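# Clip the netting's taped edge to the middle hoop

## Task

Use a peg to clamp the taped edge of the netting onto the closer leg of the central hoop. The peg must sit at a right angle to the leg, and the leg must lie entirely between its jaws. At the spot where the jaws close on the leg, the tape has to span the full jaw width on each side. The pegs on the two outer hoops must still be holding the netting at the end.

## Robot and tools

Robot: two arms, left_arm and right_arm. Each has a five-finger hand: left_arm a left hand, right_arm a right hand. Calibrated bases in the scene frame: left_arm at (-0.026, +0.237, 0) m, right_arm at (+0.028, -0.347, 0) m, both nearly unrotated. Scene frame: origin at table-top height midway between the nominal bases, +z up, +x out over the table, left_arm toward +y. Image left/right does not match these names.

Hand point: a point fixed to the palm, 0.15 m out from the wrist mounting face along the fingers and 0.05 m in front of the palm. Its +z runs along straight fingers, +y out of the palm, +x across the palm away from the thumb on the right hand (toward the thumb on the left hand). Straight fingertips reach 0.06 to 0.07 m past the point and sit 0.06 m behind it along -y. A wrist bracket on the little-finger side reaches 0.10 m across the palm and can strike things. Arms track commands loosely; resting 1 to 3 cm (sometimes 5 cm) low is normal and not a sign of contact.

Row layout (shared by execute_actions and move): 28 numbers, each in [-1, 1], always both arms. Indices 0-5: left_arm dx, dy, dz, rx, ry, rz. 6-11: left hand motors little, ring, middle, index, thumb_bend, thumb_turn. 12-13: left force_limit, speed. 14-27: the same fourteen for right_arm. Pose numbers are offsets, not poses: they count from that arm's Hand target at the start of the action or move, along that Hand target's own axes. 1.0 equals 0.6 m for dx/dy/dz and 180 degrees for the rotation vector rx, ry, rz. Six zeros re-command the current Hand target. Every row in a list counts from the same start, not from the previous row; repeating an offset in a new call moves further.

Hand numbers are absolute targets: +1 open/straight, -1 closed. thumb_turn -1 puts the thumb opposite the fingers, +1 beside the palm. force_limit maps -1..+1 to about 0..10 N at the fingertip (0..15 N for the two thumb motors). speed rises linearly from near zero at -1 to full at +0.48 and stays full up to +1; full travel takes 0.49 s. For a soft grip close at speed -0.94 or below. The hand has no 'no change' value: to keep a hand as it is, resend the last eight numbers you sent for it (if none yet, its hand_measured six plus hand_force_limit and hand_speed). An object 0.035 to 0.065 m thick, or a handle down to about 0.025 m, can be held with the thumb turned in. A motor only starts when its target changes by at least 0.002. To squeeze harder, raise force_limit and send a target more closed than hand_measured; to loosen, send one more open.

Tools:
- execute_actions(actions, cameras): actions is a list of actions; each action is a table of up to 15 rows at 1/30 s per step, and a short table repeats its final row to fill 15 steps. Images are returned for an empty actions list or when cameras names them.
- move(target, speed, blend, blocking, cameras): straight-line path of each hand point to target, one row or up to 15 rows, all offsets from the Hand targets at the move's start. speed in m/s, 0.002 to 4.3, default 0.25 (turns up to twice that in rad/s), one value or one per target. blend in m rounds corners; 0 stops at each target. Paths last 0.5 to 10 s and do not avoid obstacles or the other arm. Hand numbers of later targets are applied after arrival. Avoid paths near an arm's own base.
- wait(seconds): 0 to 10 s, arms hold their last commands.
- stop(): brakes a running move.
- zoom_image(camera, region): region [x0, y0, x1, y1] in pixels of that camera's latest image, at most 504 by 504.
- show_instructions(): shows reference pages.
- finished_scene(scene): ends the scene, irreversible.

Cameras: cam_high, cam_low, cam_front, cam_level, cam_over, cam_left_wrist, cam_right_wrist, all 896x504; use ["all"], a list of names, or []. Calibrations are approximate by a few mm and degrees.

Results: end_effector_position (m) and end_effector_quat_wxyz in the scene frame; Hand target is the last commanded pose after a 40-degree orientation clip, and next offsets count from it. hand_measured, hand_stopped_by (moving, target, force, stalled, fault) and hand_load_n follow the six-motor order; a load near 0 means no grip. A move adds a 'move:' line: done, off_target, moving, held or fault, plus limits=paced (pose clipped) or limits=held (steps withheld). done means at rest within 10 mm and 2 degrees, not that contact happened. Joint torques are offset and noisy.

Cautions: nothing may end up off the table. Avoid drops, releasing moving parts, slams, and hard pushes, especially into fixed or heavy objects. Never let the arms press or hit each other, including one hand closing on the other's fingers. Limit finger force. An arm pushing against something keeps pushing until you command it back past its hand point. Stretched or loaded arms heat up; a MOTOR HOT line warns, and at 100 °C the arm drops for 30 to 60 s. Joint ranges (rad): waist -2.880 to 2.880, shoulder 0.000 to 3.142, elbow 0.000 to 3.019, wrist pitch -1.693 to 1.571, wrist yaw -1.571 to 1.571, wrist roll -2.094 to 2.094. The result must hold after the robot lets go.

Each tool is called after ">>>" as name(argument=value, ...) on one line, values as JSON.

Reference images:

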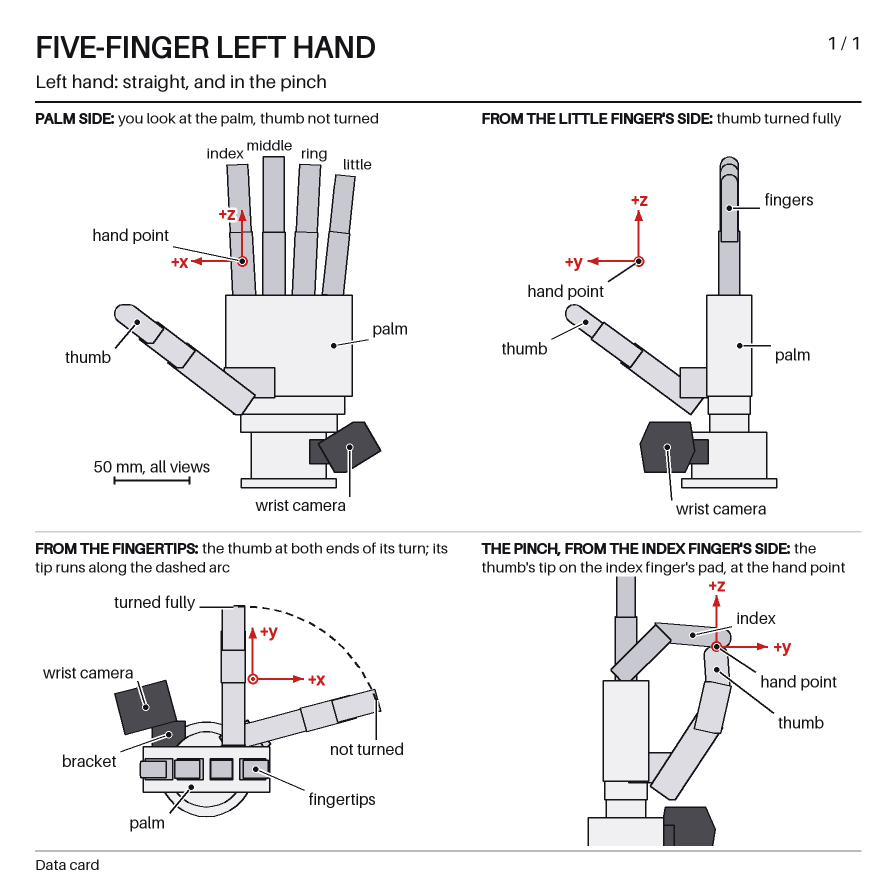

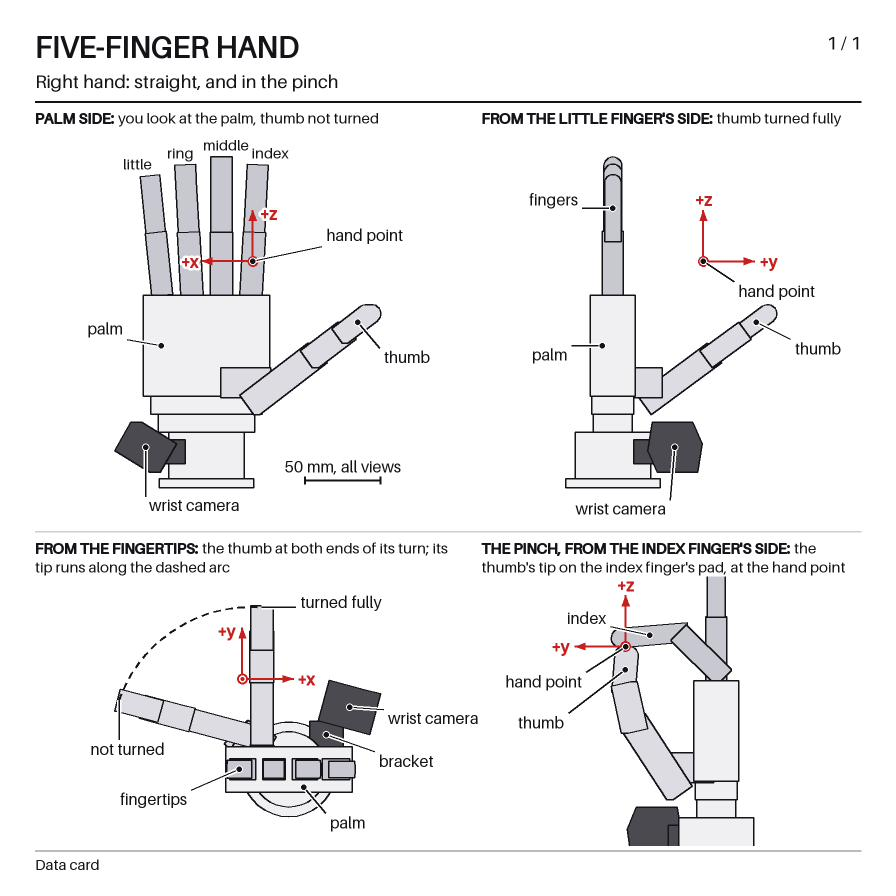

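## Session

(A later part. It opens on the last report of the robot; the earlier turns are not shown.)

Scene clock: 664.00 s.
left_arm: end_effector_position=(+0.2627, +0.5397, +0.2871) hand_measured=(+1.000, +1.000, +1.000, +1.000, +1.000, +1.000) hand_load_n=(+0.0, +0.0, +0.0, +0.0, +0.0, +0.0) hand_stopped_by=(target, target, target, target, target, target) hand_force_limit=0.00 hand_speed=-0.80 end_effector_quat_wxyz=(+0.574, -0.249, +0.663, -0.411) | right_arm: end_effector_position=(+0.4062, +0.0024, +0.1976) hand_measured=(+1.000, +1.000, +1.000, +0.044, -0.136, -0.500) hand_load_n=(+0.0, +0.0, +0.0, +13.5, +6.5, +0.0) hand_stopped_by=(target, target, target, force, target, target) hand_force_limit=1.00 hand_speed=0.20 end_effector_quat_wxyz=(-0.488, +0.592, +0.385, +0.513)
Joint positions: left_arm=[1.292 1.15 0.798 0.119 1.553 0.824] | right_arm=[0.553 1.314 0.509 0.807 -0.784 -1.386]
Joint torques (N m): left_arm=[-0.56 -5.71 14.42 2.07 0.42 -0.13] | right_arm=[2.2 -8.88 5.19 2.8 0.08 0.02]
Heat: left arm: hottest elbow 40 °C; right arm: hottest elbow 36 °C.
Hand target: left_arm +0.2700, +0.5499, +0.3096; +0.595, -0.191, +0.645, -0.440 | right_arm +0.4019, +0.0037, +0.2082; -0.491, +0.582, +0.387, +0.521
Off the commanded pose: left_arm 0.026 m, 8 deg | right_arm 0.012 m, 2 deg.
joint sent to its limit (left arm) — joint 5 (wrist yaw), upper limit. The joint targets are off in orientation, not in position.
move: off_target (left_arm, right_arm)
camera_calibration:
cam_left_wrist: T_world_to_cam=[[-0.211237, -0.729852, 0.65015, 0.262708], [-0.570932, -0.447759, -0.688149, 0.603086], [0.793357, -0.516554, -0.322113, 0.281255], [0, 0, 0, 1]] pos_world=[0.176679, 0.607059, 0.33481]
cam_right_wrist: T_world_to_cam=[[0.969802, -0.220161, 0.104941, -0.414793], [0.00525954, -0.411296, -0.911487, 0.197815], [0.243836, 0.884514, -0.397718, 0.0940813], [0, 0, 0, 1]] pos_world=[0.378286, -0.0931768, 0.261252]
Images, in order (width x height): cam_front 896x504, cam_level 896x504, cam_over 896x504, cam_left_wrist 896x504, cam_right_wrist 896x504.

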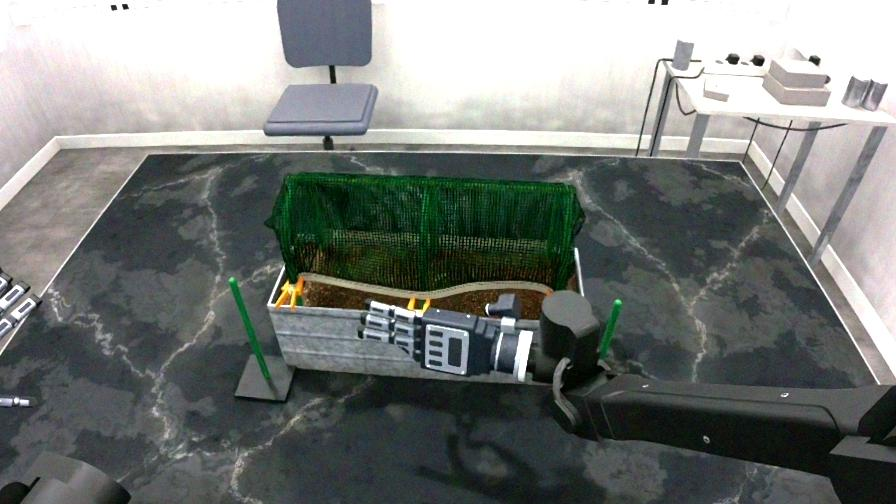

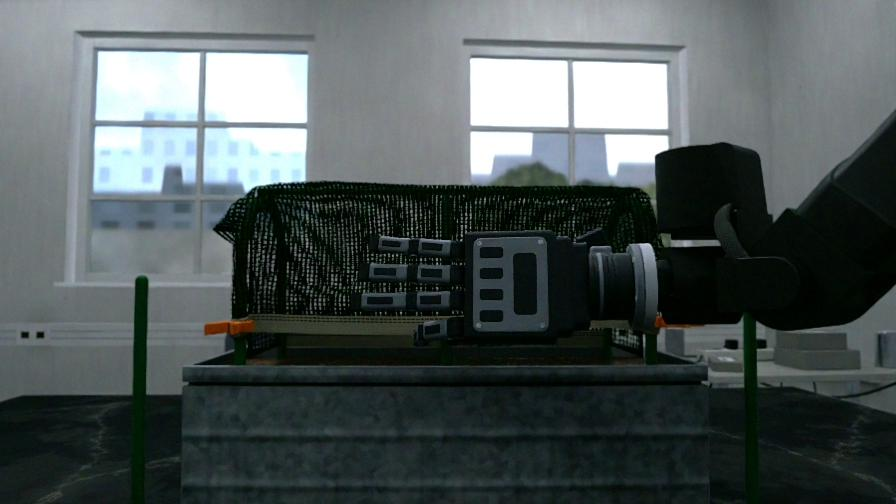

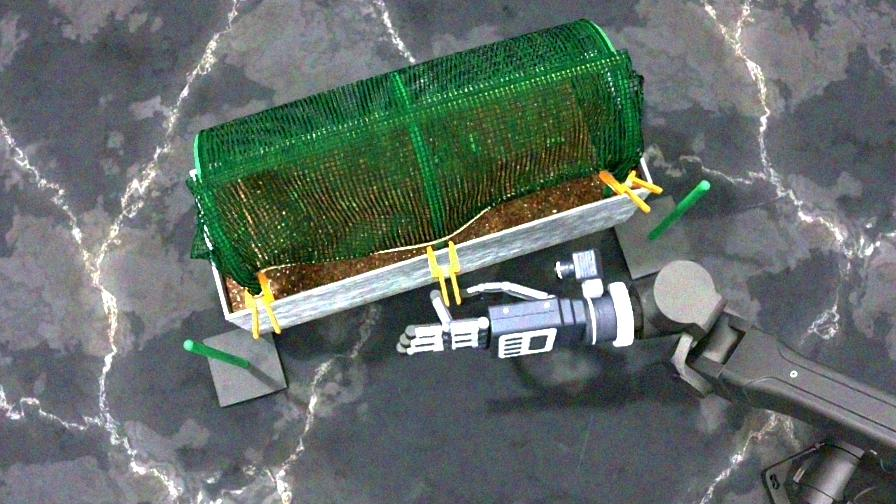

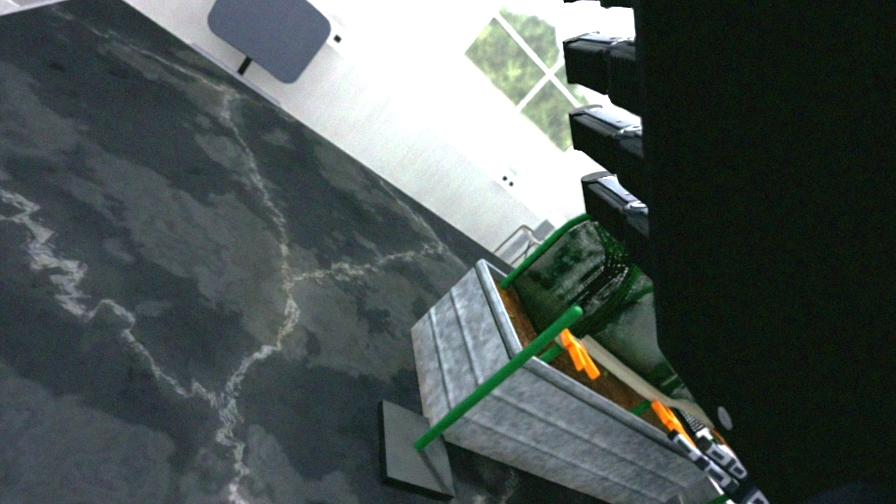

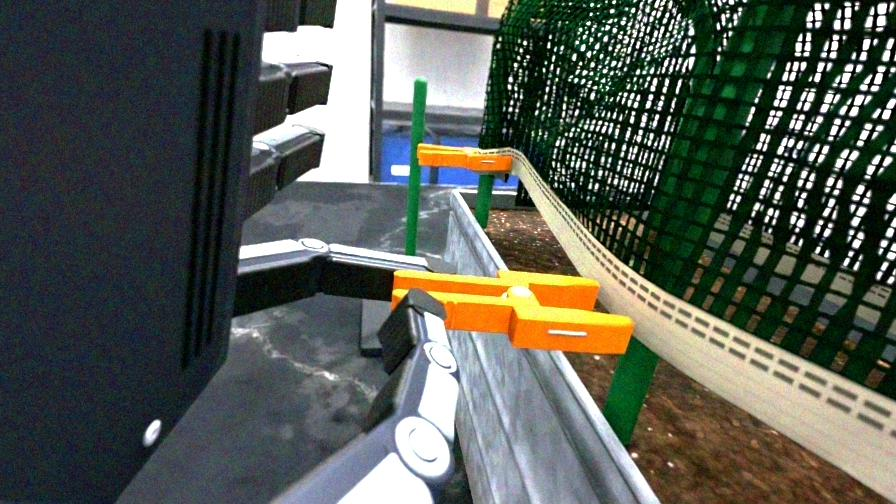

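>>> move(target=[0,0,0,0,0,0,1,1,1,1,1,1,0,-0.8,0.0150,-0.0018,-0.0029,0,0,0,1,1,1,-0.02,-0.14,-0.5,1,0.2], speed=0.05, cameras=["cam_over","cam_level","cam_front","cam_right_wrist","cam_left_wrist"])

>>> zoom_image(camera="cam_level", region=[410, 300, 470, 345])

>>> zoom_image(camera="cam_right_wrist", region=[370, 220, 700, 440])

>>> zoom_image(camera="cam_over", region=[410, 210, 490, 300])

>>> zoom_image(camera="cam_left_wrist", region=[630, 370, 710, 430])

>>> zoom_image(camera="cam_front", region=[390, 270, 450, 330])

Scene clock: 682.43 s.
left_arm: end_effector_position=(+0.2627, +0.5397, +0.2871) hand_measured=(+1.000, +1.000, +1.000, +1.000, +1.000, +1.000) hand_load_n=(+0.0, +0.0, +0.0, +0.0, +0.0, +0.0) hand_stopped_by=(target, target, target, target, target, target) hand_force_limit=0.00 hand_speed=-0.80 end_effector_quat_wxyz=(+0.574, -0.249, +0.663, -0.411) | right_arm: end_effector_position=(+0.4038, +0.0010, +0.2092) hand_measured=(+1.000, +1.000, +1.000, +0.044, -0.136, -0.500) hand_load_n=(+0.0, +0.0, +0.0, +13.5, +7.0, +0.0) hand_stopped_by=(target, target, target, force, target, target) hand_force_limit=1.00 hand_speed=0.20 end_effector_quat_wxyz=(-0.488, +0.586, +0.386, +0.519)
Joint positions: left_arm=[1.292 1.15 0.798 0.119 1.553 0.824] | right_arm=[0.553 1.284 0.509 0.796 -0.784 -1.385]
Joint torques (N m): left_arm=[-0.56 -5.71 14.42 2.06 0.42 -0.12] | right_arm=[1.73 -8.76 5.9 1.58 -0.11 0.02]
Heat: left arm: hottest elbow 41 °C; right arm: hottest elbow 35 °C.
Hand target: left_arm +0.2700, +0.5499, +0.3096; +0.595, -0.191, +0.645, -0.440 | right_arm +0.4018, +0.0016, +0.2171; -0.491, +0.582, +0.386, +0.521
Off the commanded pose: left_arm 0.026 m, 8 deg | right_arm 0.008 m, 1 deg.
joint sent to its limit (left arm) — joint 5 (wrist yaw), upper limit. The joint targets are off in orientation, not in position.
move: off_target (left_arm)
camera_calibration:
cam_left_wrist: T_world_to_cam=[[-0.211237, -0.729852, 0.65015, 0.262708], [-0.570932, -0.447759, -0.688149, 0.603086], [0.793357, -0.516554, -0.322113, 0.281255], [0, 0, 0, 1]] pos_world=[0.176679, 0.607059, 0.33481]
cam_right_wrist: T_world_to_cam=[[0.96817, -0.221226, 0.117075, -0.415769], [0.0188062, -0.402129, -0.91539, 0.203125], [0.249587, 0.888455, -0.385169, 0.0955524], [0, 0, 0, 1]] pos_world=[0.374867, -0.0951902, 0.271419]
Images, in order (width x height): cam_front 896x504, cam_level 896x504, cam_over 896x504, cam_left_wrist 896x504, cam_right_wrist 896x504.

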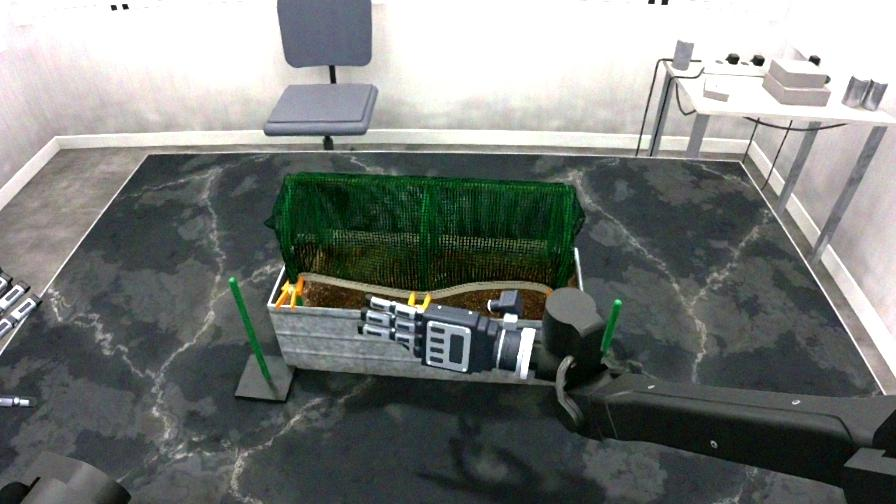

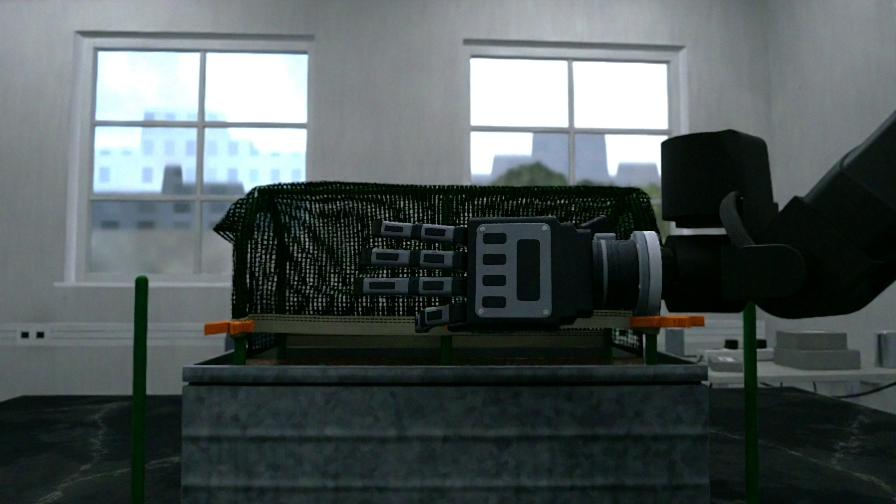

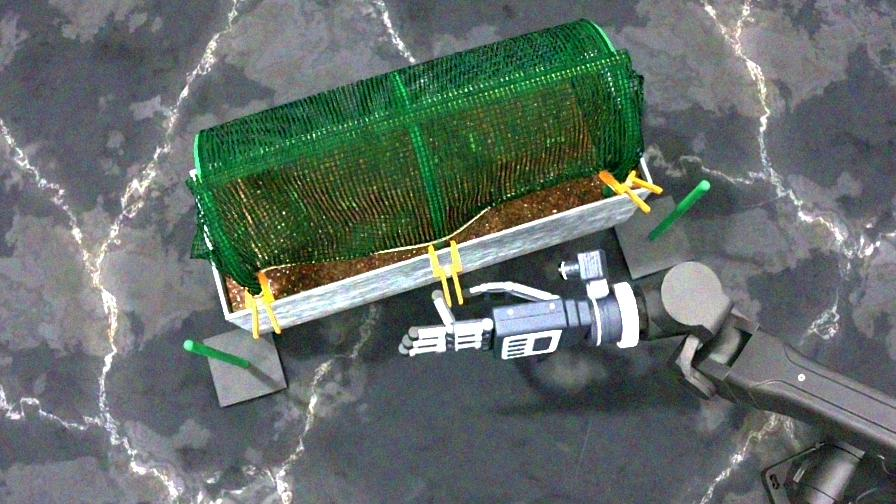

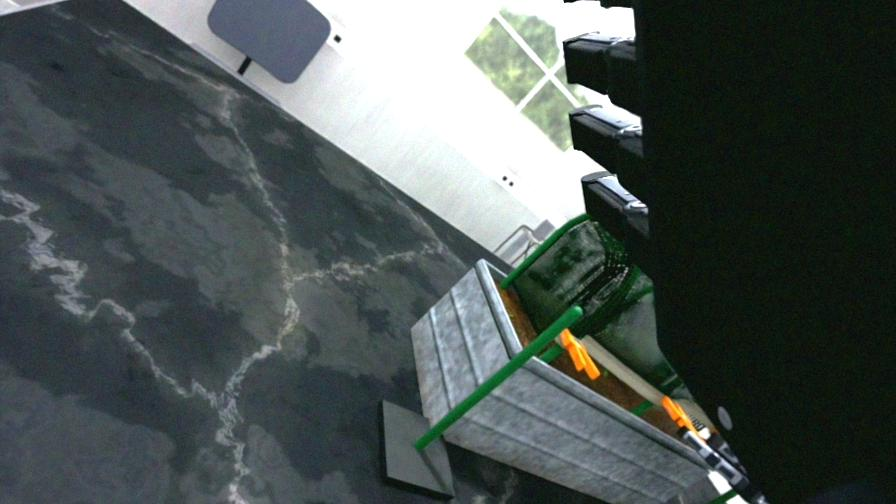

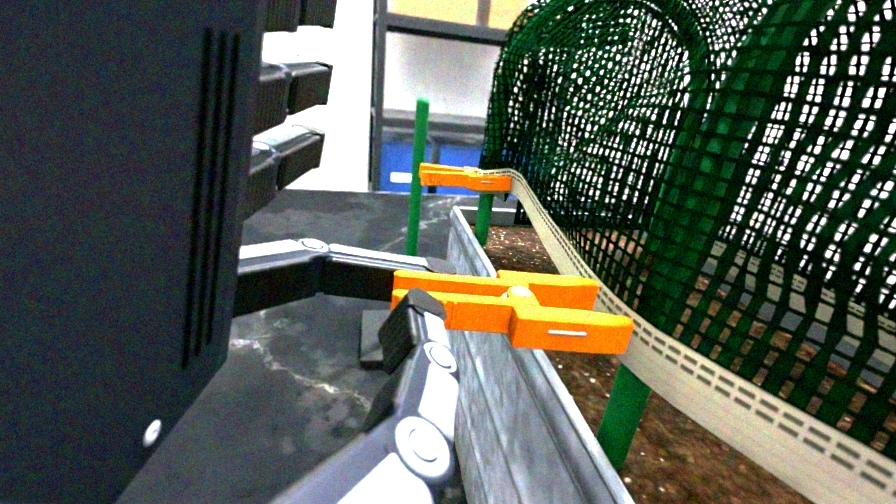

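Scaled by 8.400 from the camera's 896x504 image, which has a finer 1280x720 frame.

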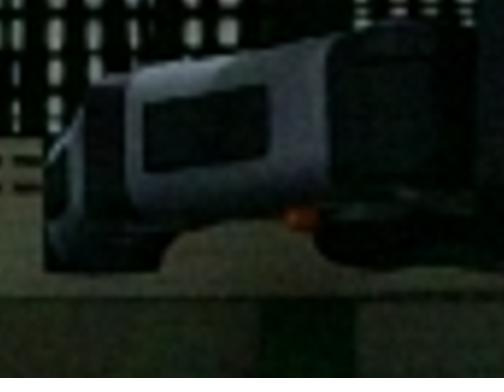

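Scaled by 1.527 from the camera's 896x504 image, which has a finer 1280x720 frame.

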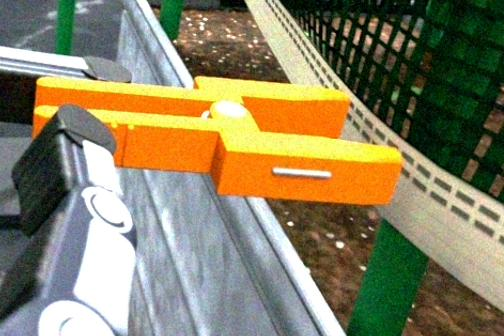

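Scaled by 5.600 from the camera's 896x504 image, which has a finer 1280x720 frame.

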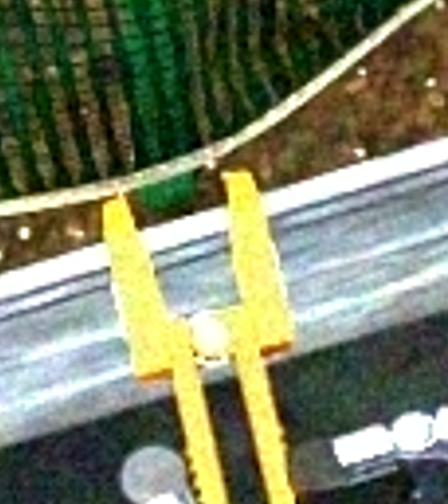

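Scaled by 6.300 from the camera's 896x504 image, which has a finer 1280x720 frame.

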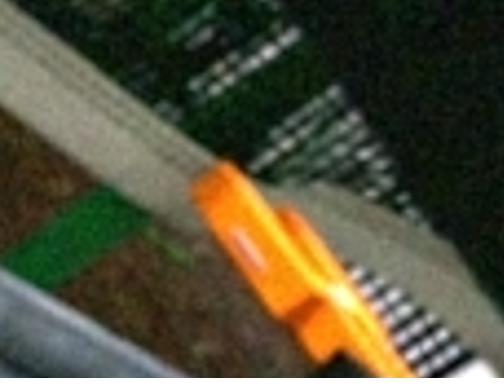

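Scaled by 8.400 from the camera's 896x504 image, which has a finer 1280x720 frame.

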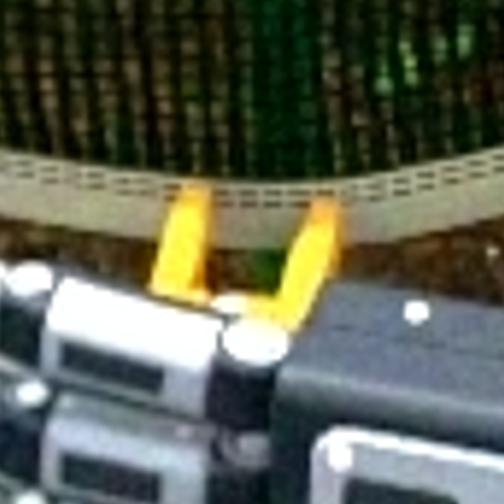

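>>> zoom_image(camera="cam_left_wrist", region=[650, 385, 700, 435])

>>> zoom_image(camera="cam_left_wrist", region=[540, 310, 640, 400])

Scaled by 10.080 from the camera's 896x504 image, which has a finer 1280x720 frame.

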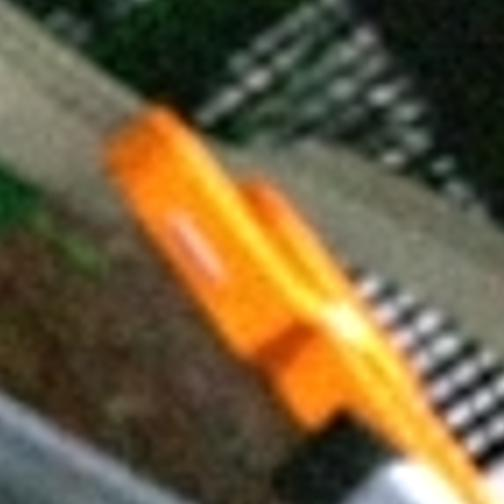

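Scaled by 5.040 from the camera's 896x504 image, which has a finer 1280x720 frame.

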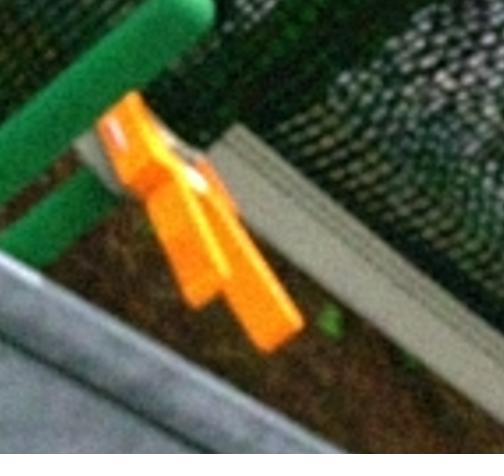

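>>> move(target=[0,0,0,0,0,0,1,1,1,1,1,1,0,-0.8,-0.0088,0.0118,0.0004,0,0,0,1,1,1,-0.02,-0.14,-0.5,1,0.2], speed=0.04, cameras=["cam_over","cam_level","cam_front","cam_right_wrist","cam_left_wrist"])

>>> zoom_image(camera="cam_level", region=[410, 300, 470, 345])

>>> zoom_image(camera="cam_right_wrist", region=[370, 220, 700, 440])

>>> zoom_image(camera="cam_over", region=[410, 210, 490, 300])

>>> zoom_image(camera="cam_left_wrist", region=[640, 370, 700, 430])

>>> zoom_image(camera="cam_front", region=[390, 270, 450, 330])

Scene clock: 733.83 s.
left_arm: end_effector_position=(+0.2627, +0.5397, +0.2871) hand_measured=(+1.000, +1.000, +1.000, +1.000, +1.000, +1.000) hand_load_n=(+0.0, +0.0, +0.0, +0.0, +0.0, +0.0) hand_stopped_by=(target, target, target, target, target, target) hand_force_limit=0.00 hand_speed=-0.80 end_effector_quat_wxyz=(+0.574, -0.249, +0.663, -0.411) | right_arm: end_effector_position=(+0.4028, +0.0010, +0.2096) hand_measured=(+1.000, +1.000, +1.000, +0.044, -0.136, -0.500) hand_load_n=(+0.0, +0.0, +0.0, +13.5, +7.0, +0.0) hand_stopped_by=(target, target, target, force, target, target) hand_force_limit=1.00 hand_speed=0.20 end_effector_quat_wxyz=(-0.490, +0.584, +0.389, +0.517)
Joint positions: left_arm=[1.292 1.15 0.798 0.119 1.553 0.824] | right_arm=[0.55 1.284 0.509 0.797 -0.796 -1.385]
Joint torques (N m): left_arm=[-0.56 -5.77 14.42 2.07 0.42 -0.12] | right_arm=[1.03 -6.36 6.2 2.69 -0.11 0.03]
Heat: left arm: hottest elbow 41 °C; right arm: hottest elbow 35 °C.
Hand target: left_arm +0.2700, +0.5499, +0.3096; +0.595, -0.191, +0.645, -0.440 | right_arm +0.4078, +0.0006, +0.2108; -0.491, +0.582, +0.386, +0.521
Off the commanded pose: left_arm 0.026 m, 8 deg | right_arm 0.005 m, 1 deg.
joint sent to its limit (left arm) — joint 5 (wrist yaw), upper limit. The joint targets are off in orientation, not in position.
move: off_target (left_arm)
camera_calibration:
cam_left_wrist: T_world_to_cam=[[-0.211237, -0.729852, 0.65015, 0.262708], [-0.570932, -0.447759, -0.688149, 0.603086], [0.793357, -0.516554, -0.322113, 0.281255], [0, 0, 0, 1]] pos_world=[0.176679, 0.607059, 0.33481]
cam_right_wrist: T_world_to_cam=[[0.969911, -0.212763, 0.118341, -0.415882], [0.0236682, -0.401378, -0.915607, 0.201586], [0.242307, 0.890858, -0.384265, 0.0986992], [0, 0, 0, 1]] pos_world=[0.374682, -0.0954992, 0.271716]
Images, in order (width x height): cam_front 896x504, cam_level 896x504, cam_over 896x504, cam_left_wrist 896x504, cam_right_wrist 896x504.

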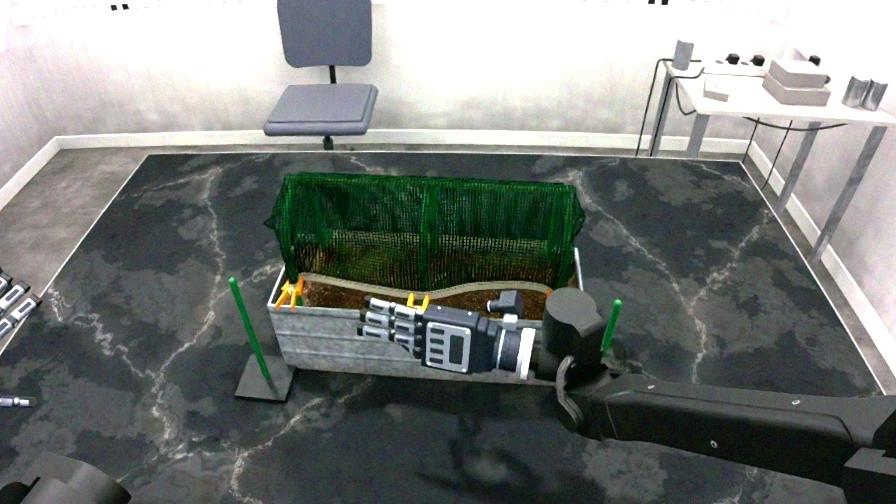

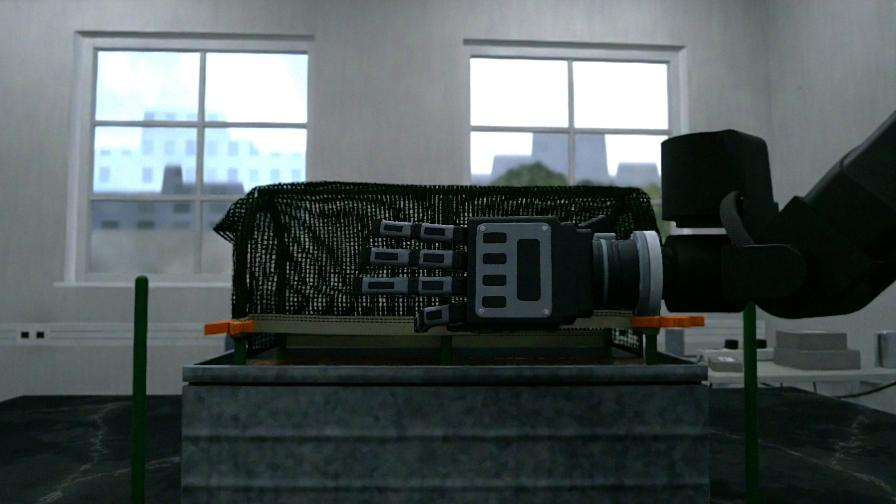

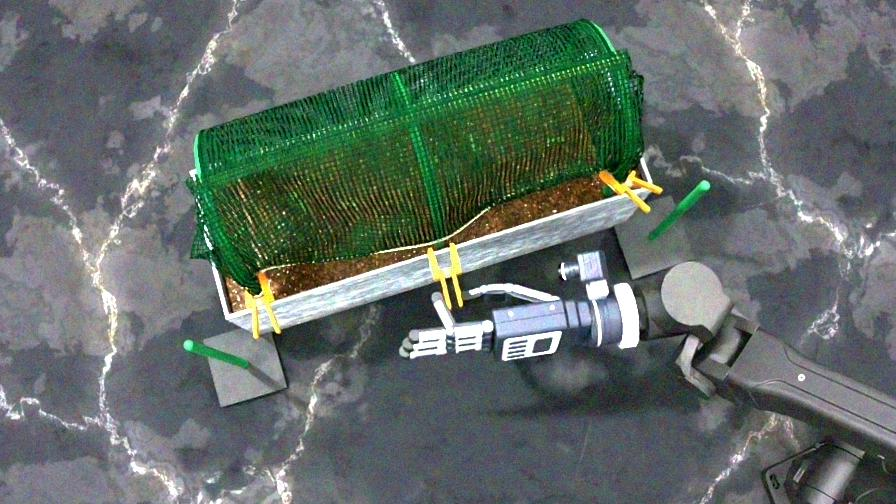

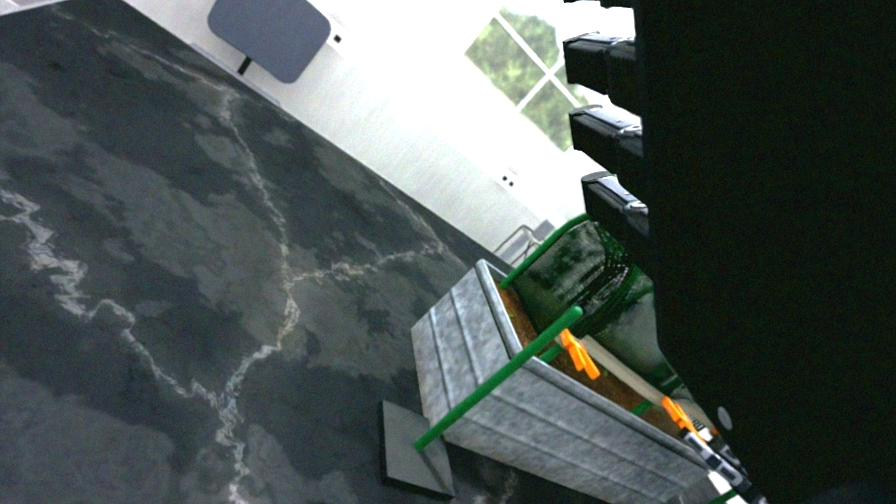

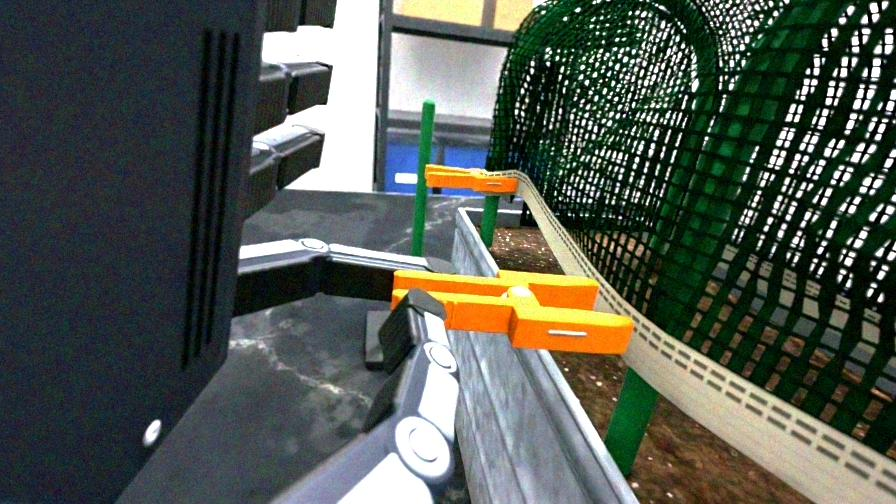

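Scaled by 8.400 from the camera's 896x504 image, which has a finer 1280x720 frame.

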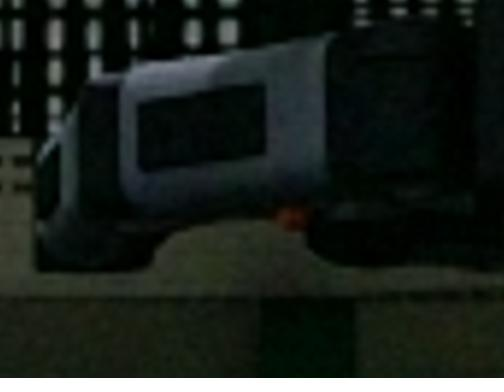

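Scaled by 1.527 from the camera's 896x504 image, which has a finer 1280x720 frame.

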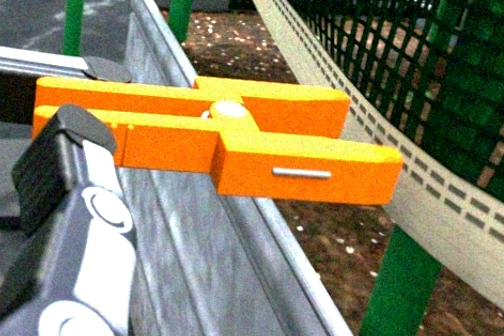

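Scaled by 5.600 from the camera's 896x504 image, which has a finer 1280x720 frame.

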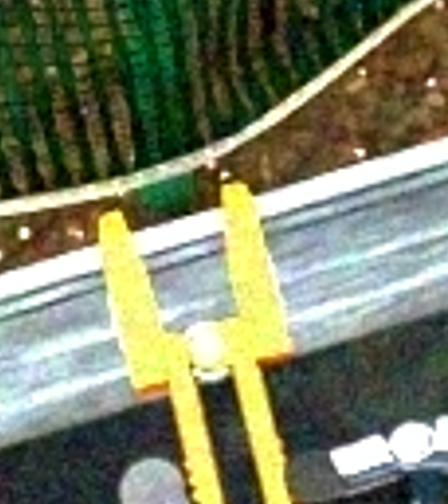

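Scaled by 8.400 from the camera's 896x504 image, which has a finer 1280x720 frame.

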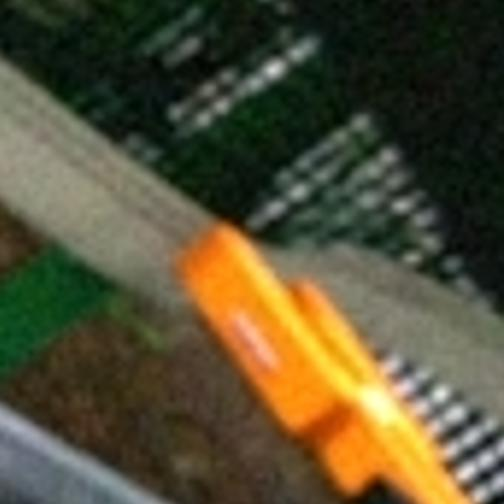

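Scaled by 8.400 from the camera's 896x504 image, which has a finer 1280x720 frame.

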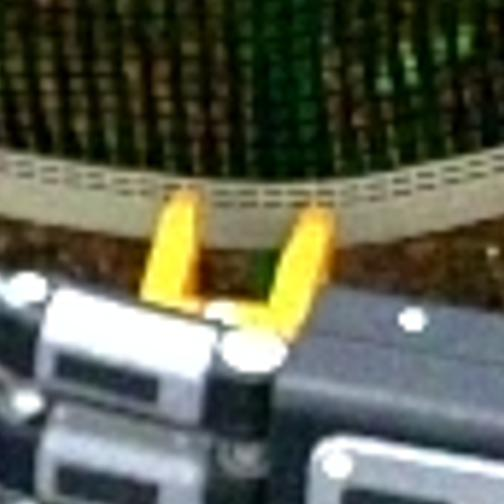

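>>> move(target=[0,0,0,0,0,0,1,1,1,1,1,1,0,-0.8,-0.0058,0.0060,0,0,0,0,1,1,1,-0.02,-0.14,-0.5,1,0.2], speed=0.04, cameras=["cam_over"])

Scene clock: 737.37 s.
left_arm: end_effector_position=(+0.2627, +0.5397, +0.2871) hand_measured=(+1.000, +1.000, +1.000, +1.000, +1.000, +1.000) hand_load_n=(+0.0, +0.0, +0.0, +0.0, +0.0, +0.0) hand_stopped_by=(target, target, target, target, target, target) hand_force_limit=0.00 hand_speed=-0.80 end_effector_quat_wxyz=(+0.574, -0.249, +0.663, -0.411) | right_arm: end_effector_position=(+0.4056, +0.0003, +0.2053) hand_measured=(+1.000, +1.000, +1.000, +0.044, -0.136, -0.500) hand_load_n=(-0.5, +0.0, +0.0, +13.5, +6.5, +0.0) hand_stopped_by=(target, target, target, force, target, target) hand_force_limit=1.00 hand_speed=0.20 end_effector_quat_wxyz=(-0.490, +0.584, +0.389, +0.517)
Joint positions: left_arm=[1.292 1.15 0.798 0.119 1.553 0.824] | right_arm=[0.544 1.302 0.509 0.815 -0.802 -1.385]
Joint torques (N m): left_arm=[-0.56 -5.77 14.42 2.07 0.42 -0.12] | right_arm=[1.26 -6.48 6.09 2.78 -0.12 0.04]
Heat: left arm: hottest elbow 41 °C; right arm: hottest elbow 35 °C.
Hand target: left_arm +0.2700, +0.5499, +0.3096; +0.595, -0.191, +0.645, -0.440 | right_arm +0.4108, +0.0000, +0.2066; -0.491, +0.582, +0.386, +0.521
Off the commanded pose: left_arm 0.026 m, 8 deg | right_arm 0.005 m, 1 deg.
joint sent to its limit (left arm) — joint 5 (wrist yaw), upper limit. The joint targets are off in orientation, not in position.
move: off_target (left_arm)
Images, in order (width x height): cam_over 896x504.

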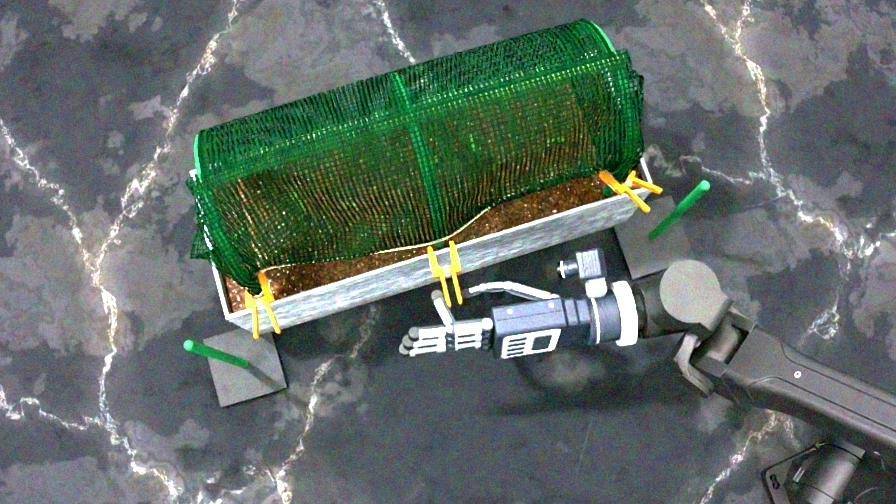

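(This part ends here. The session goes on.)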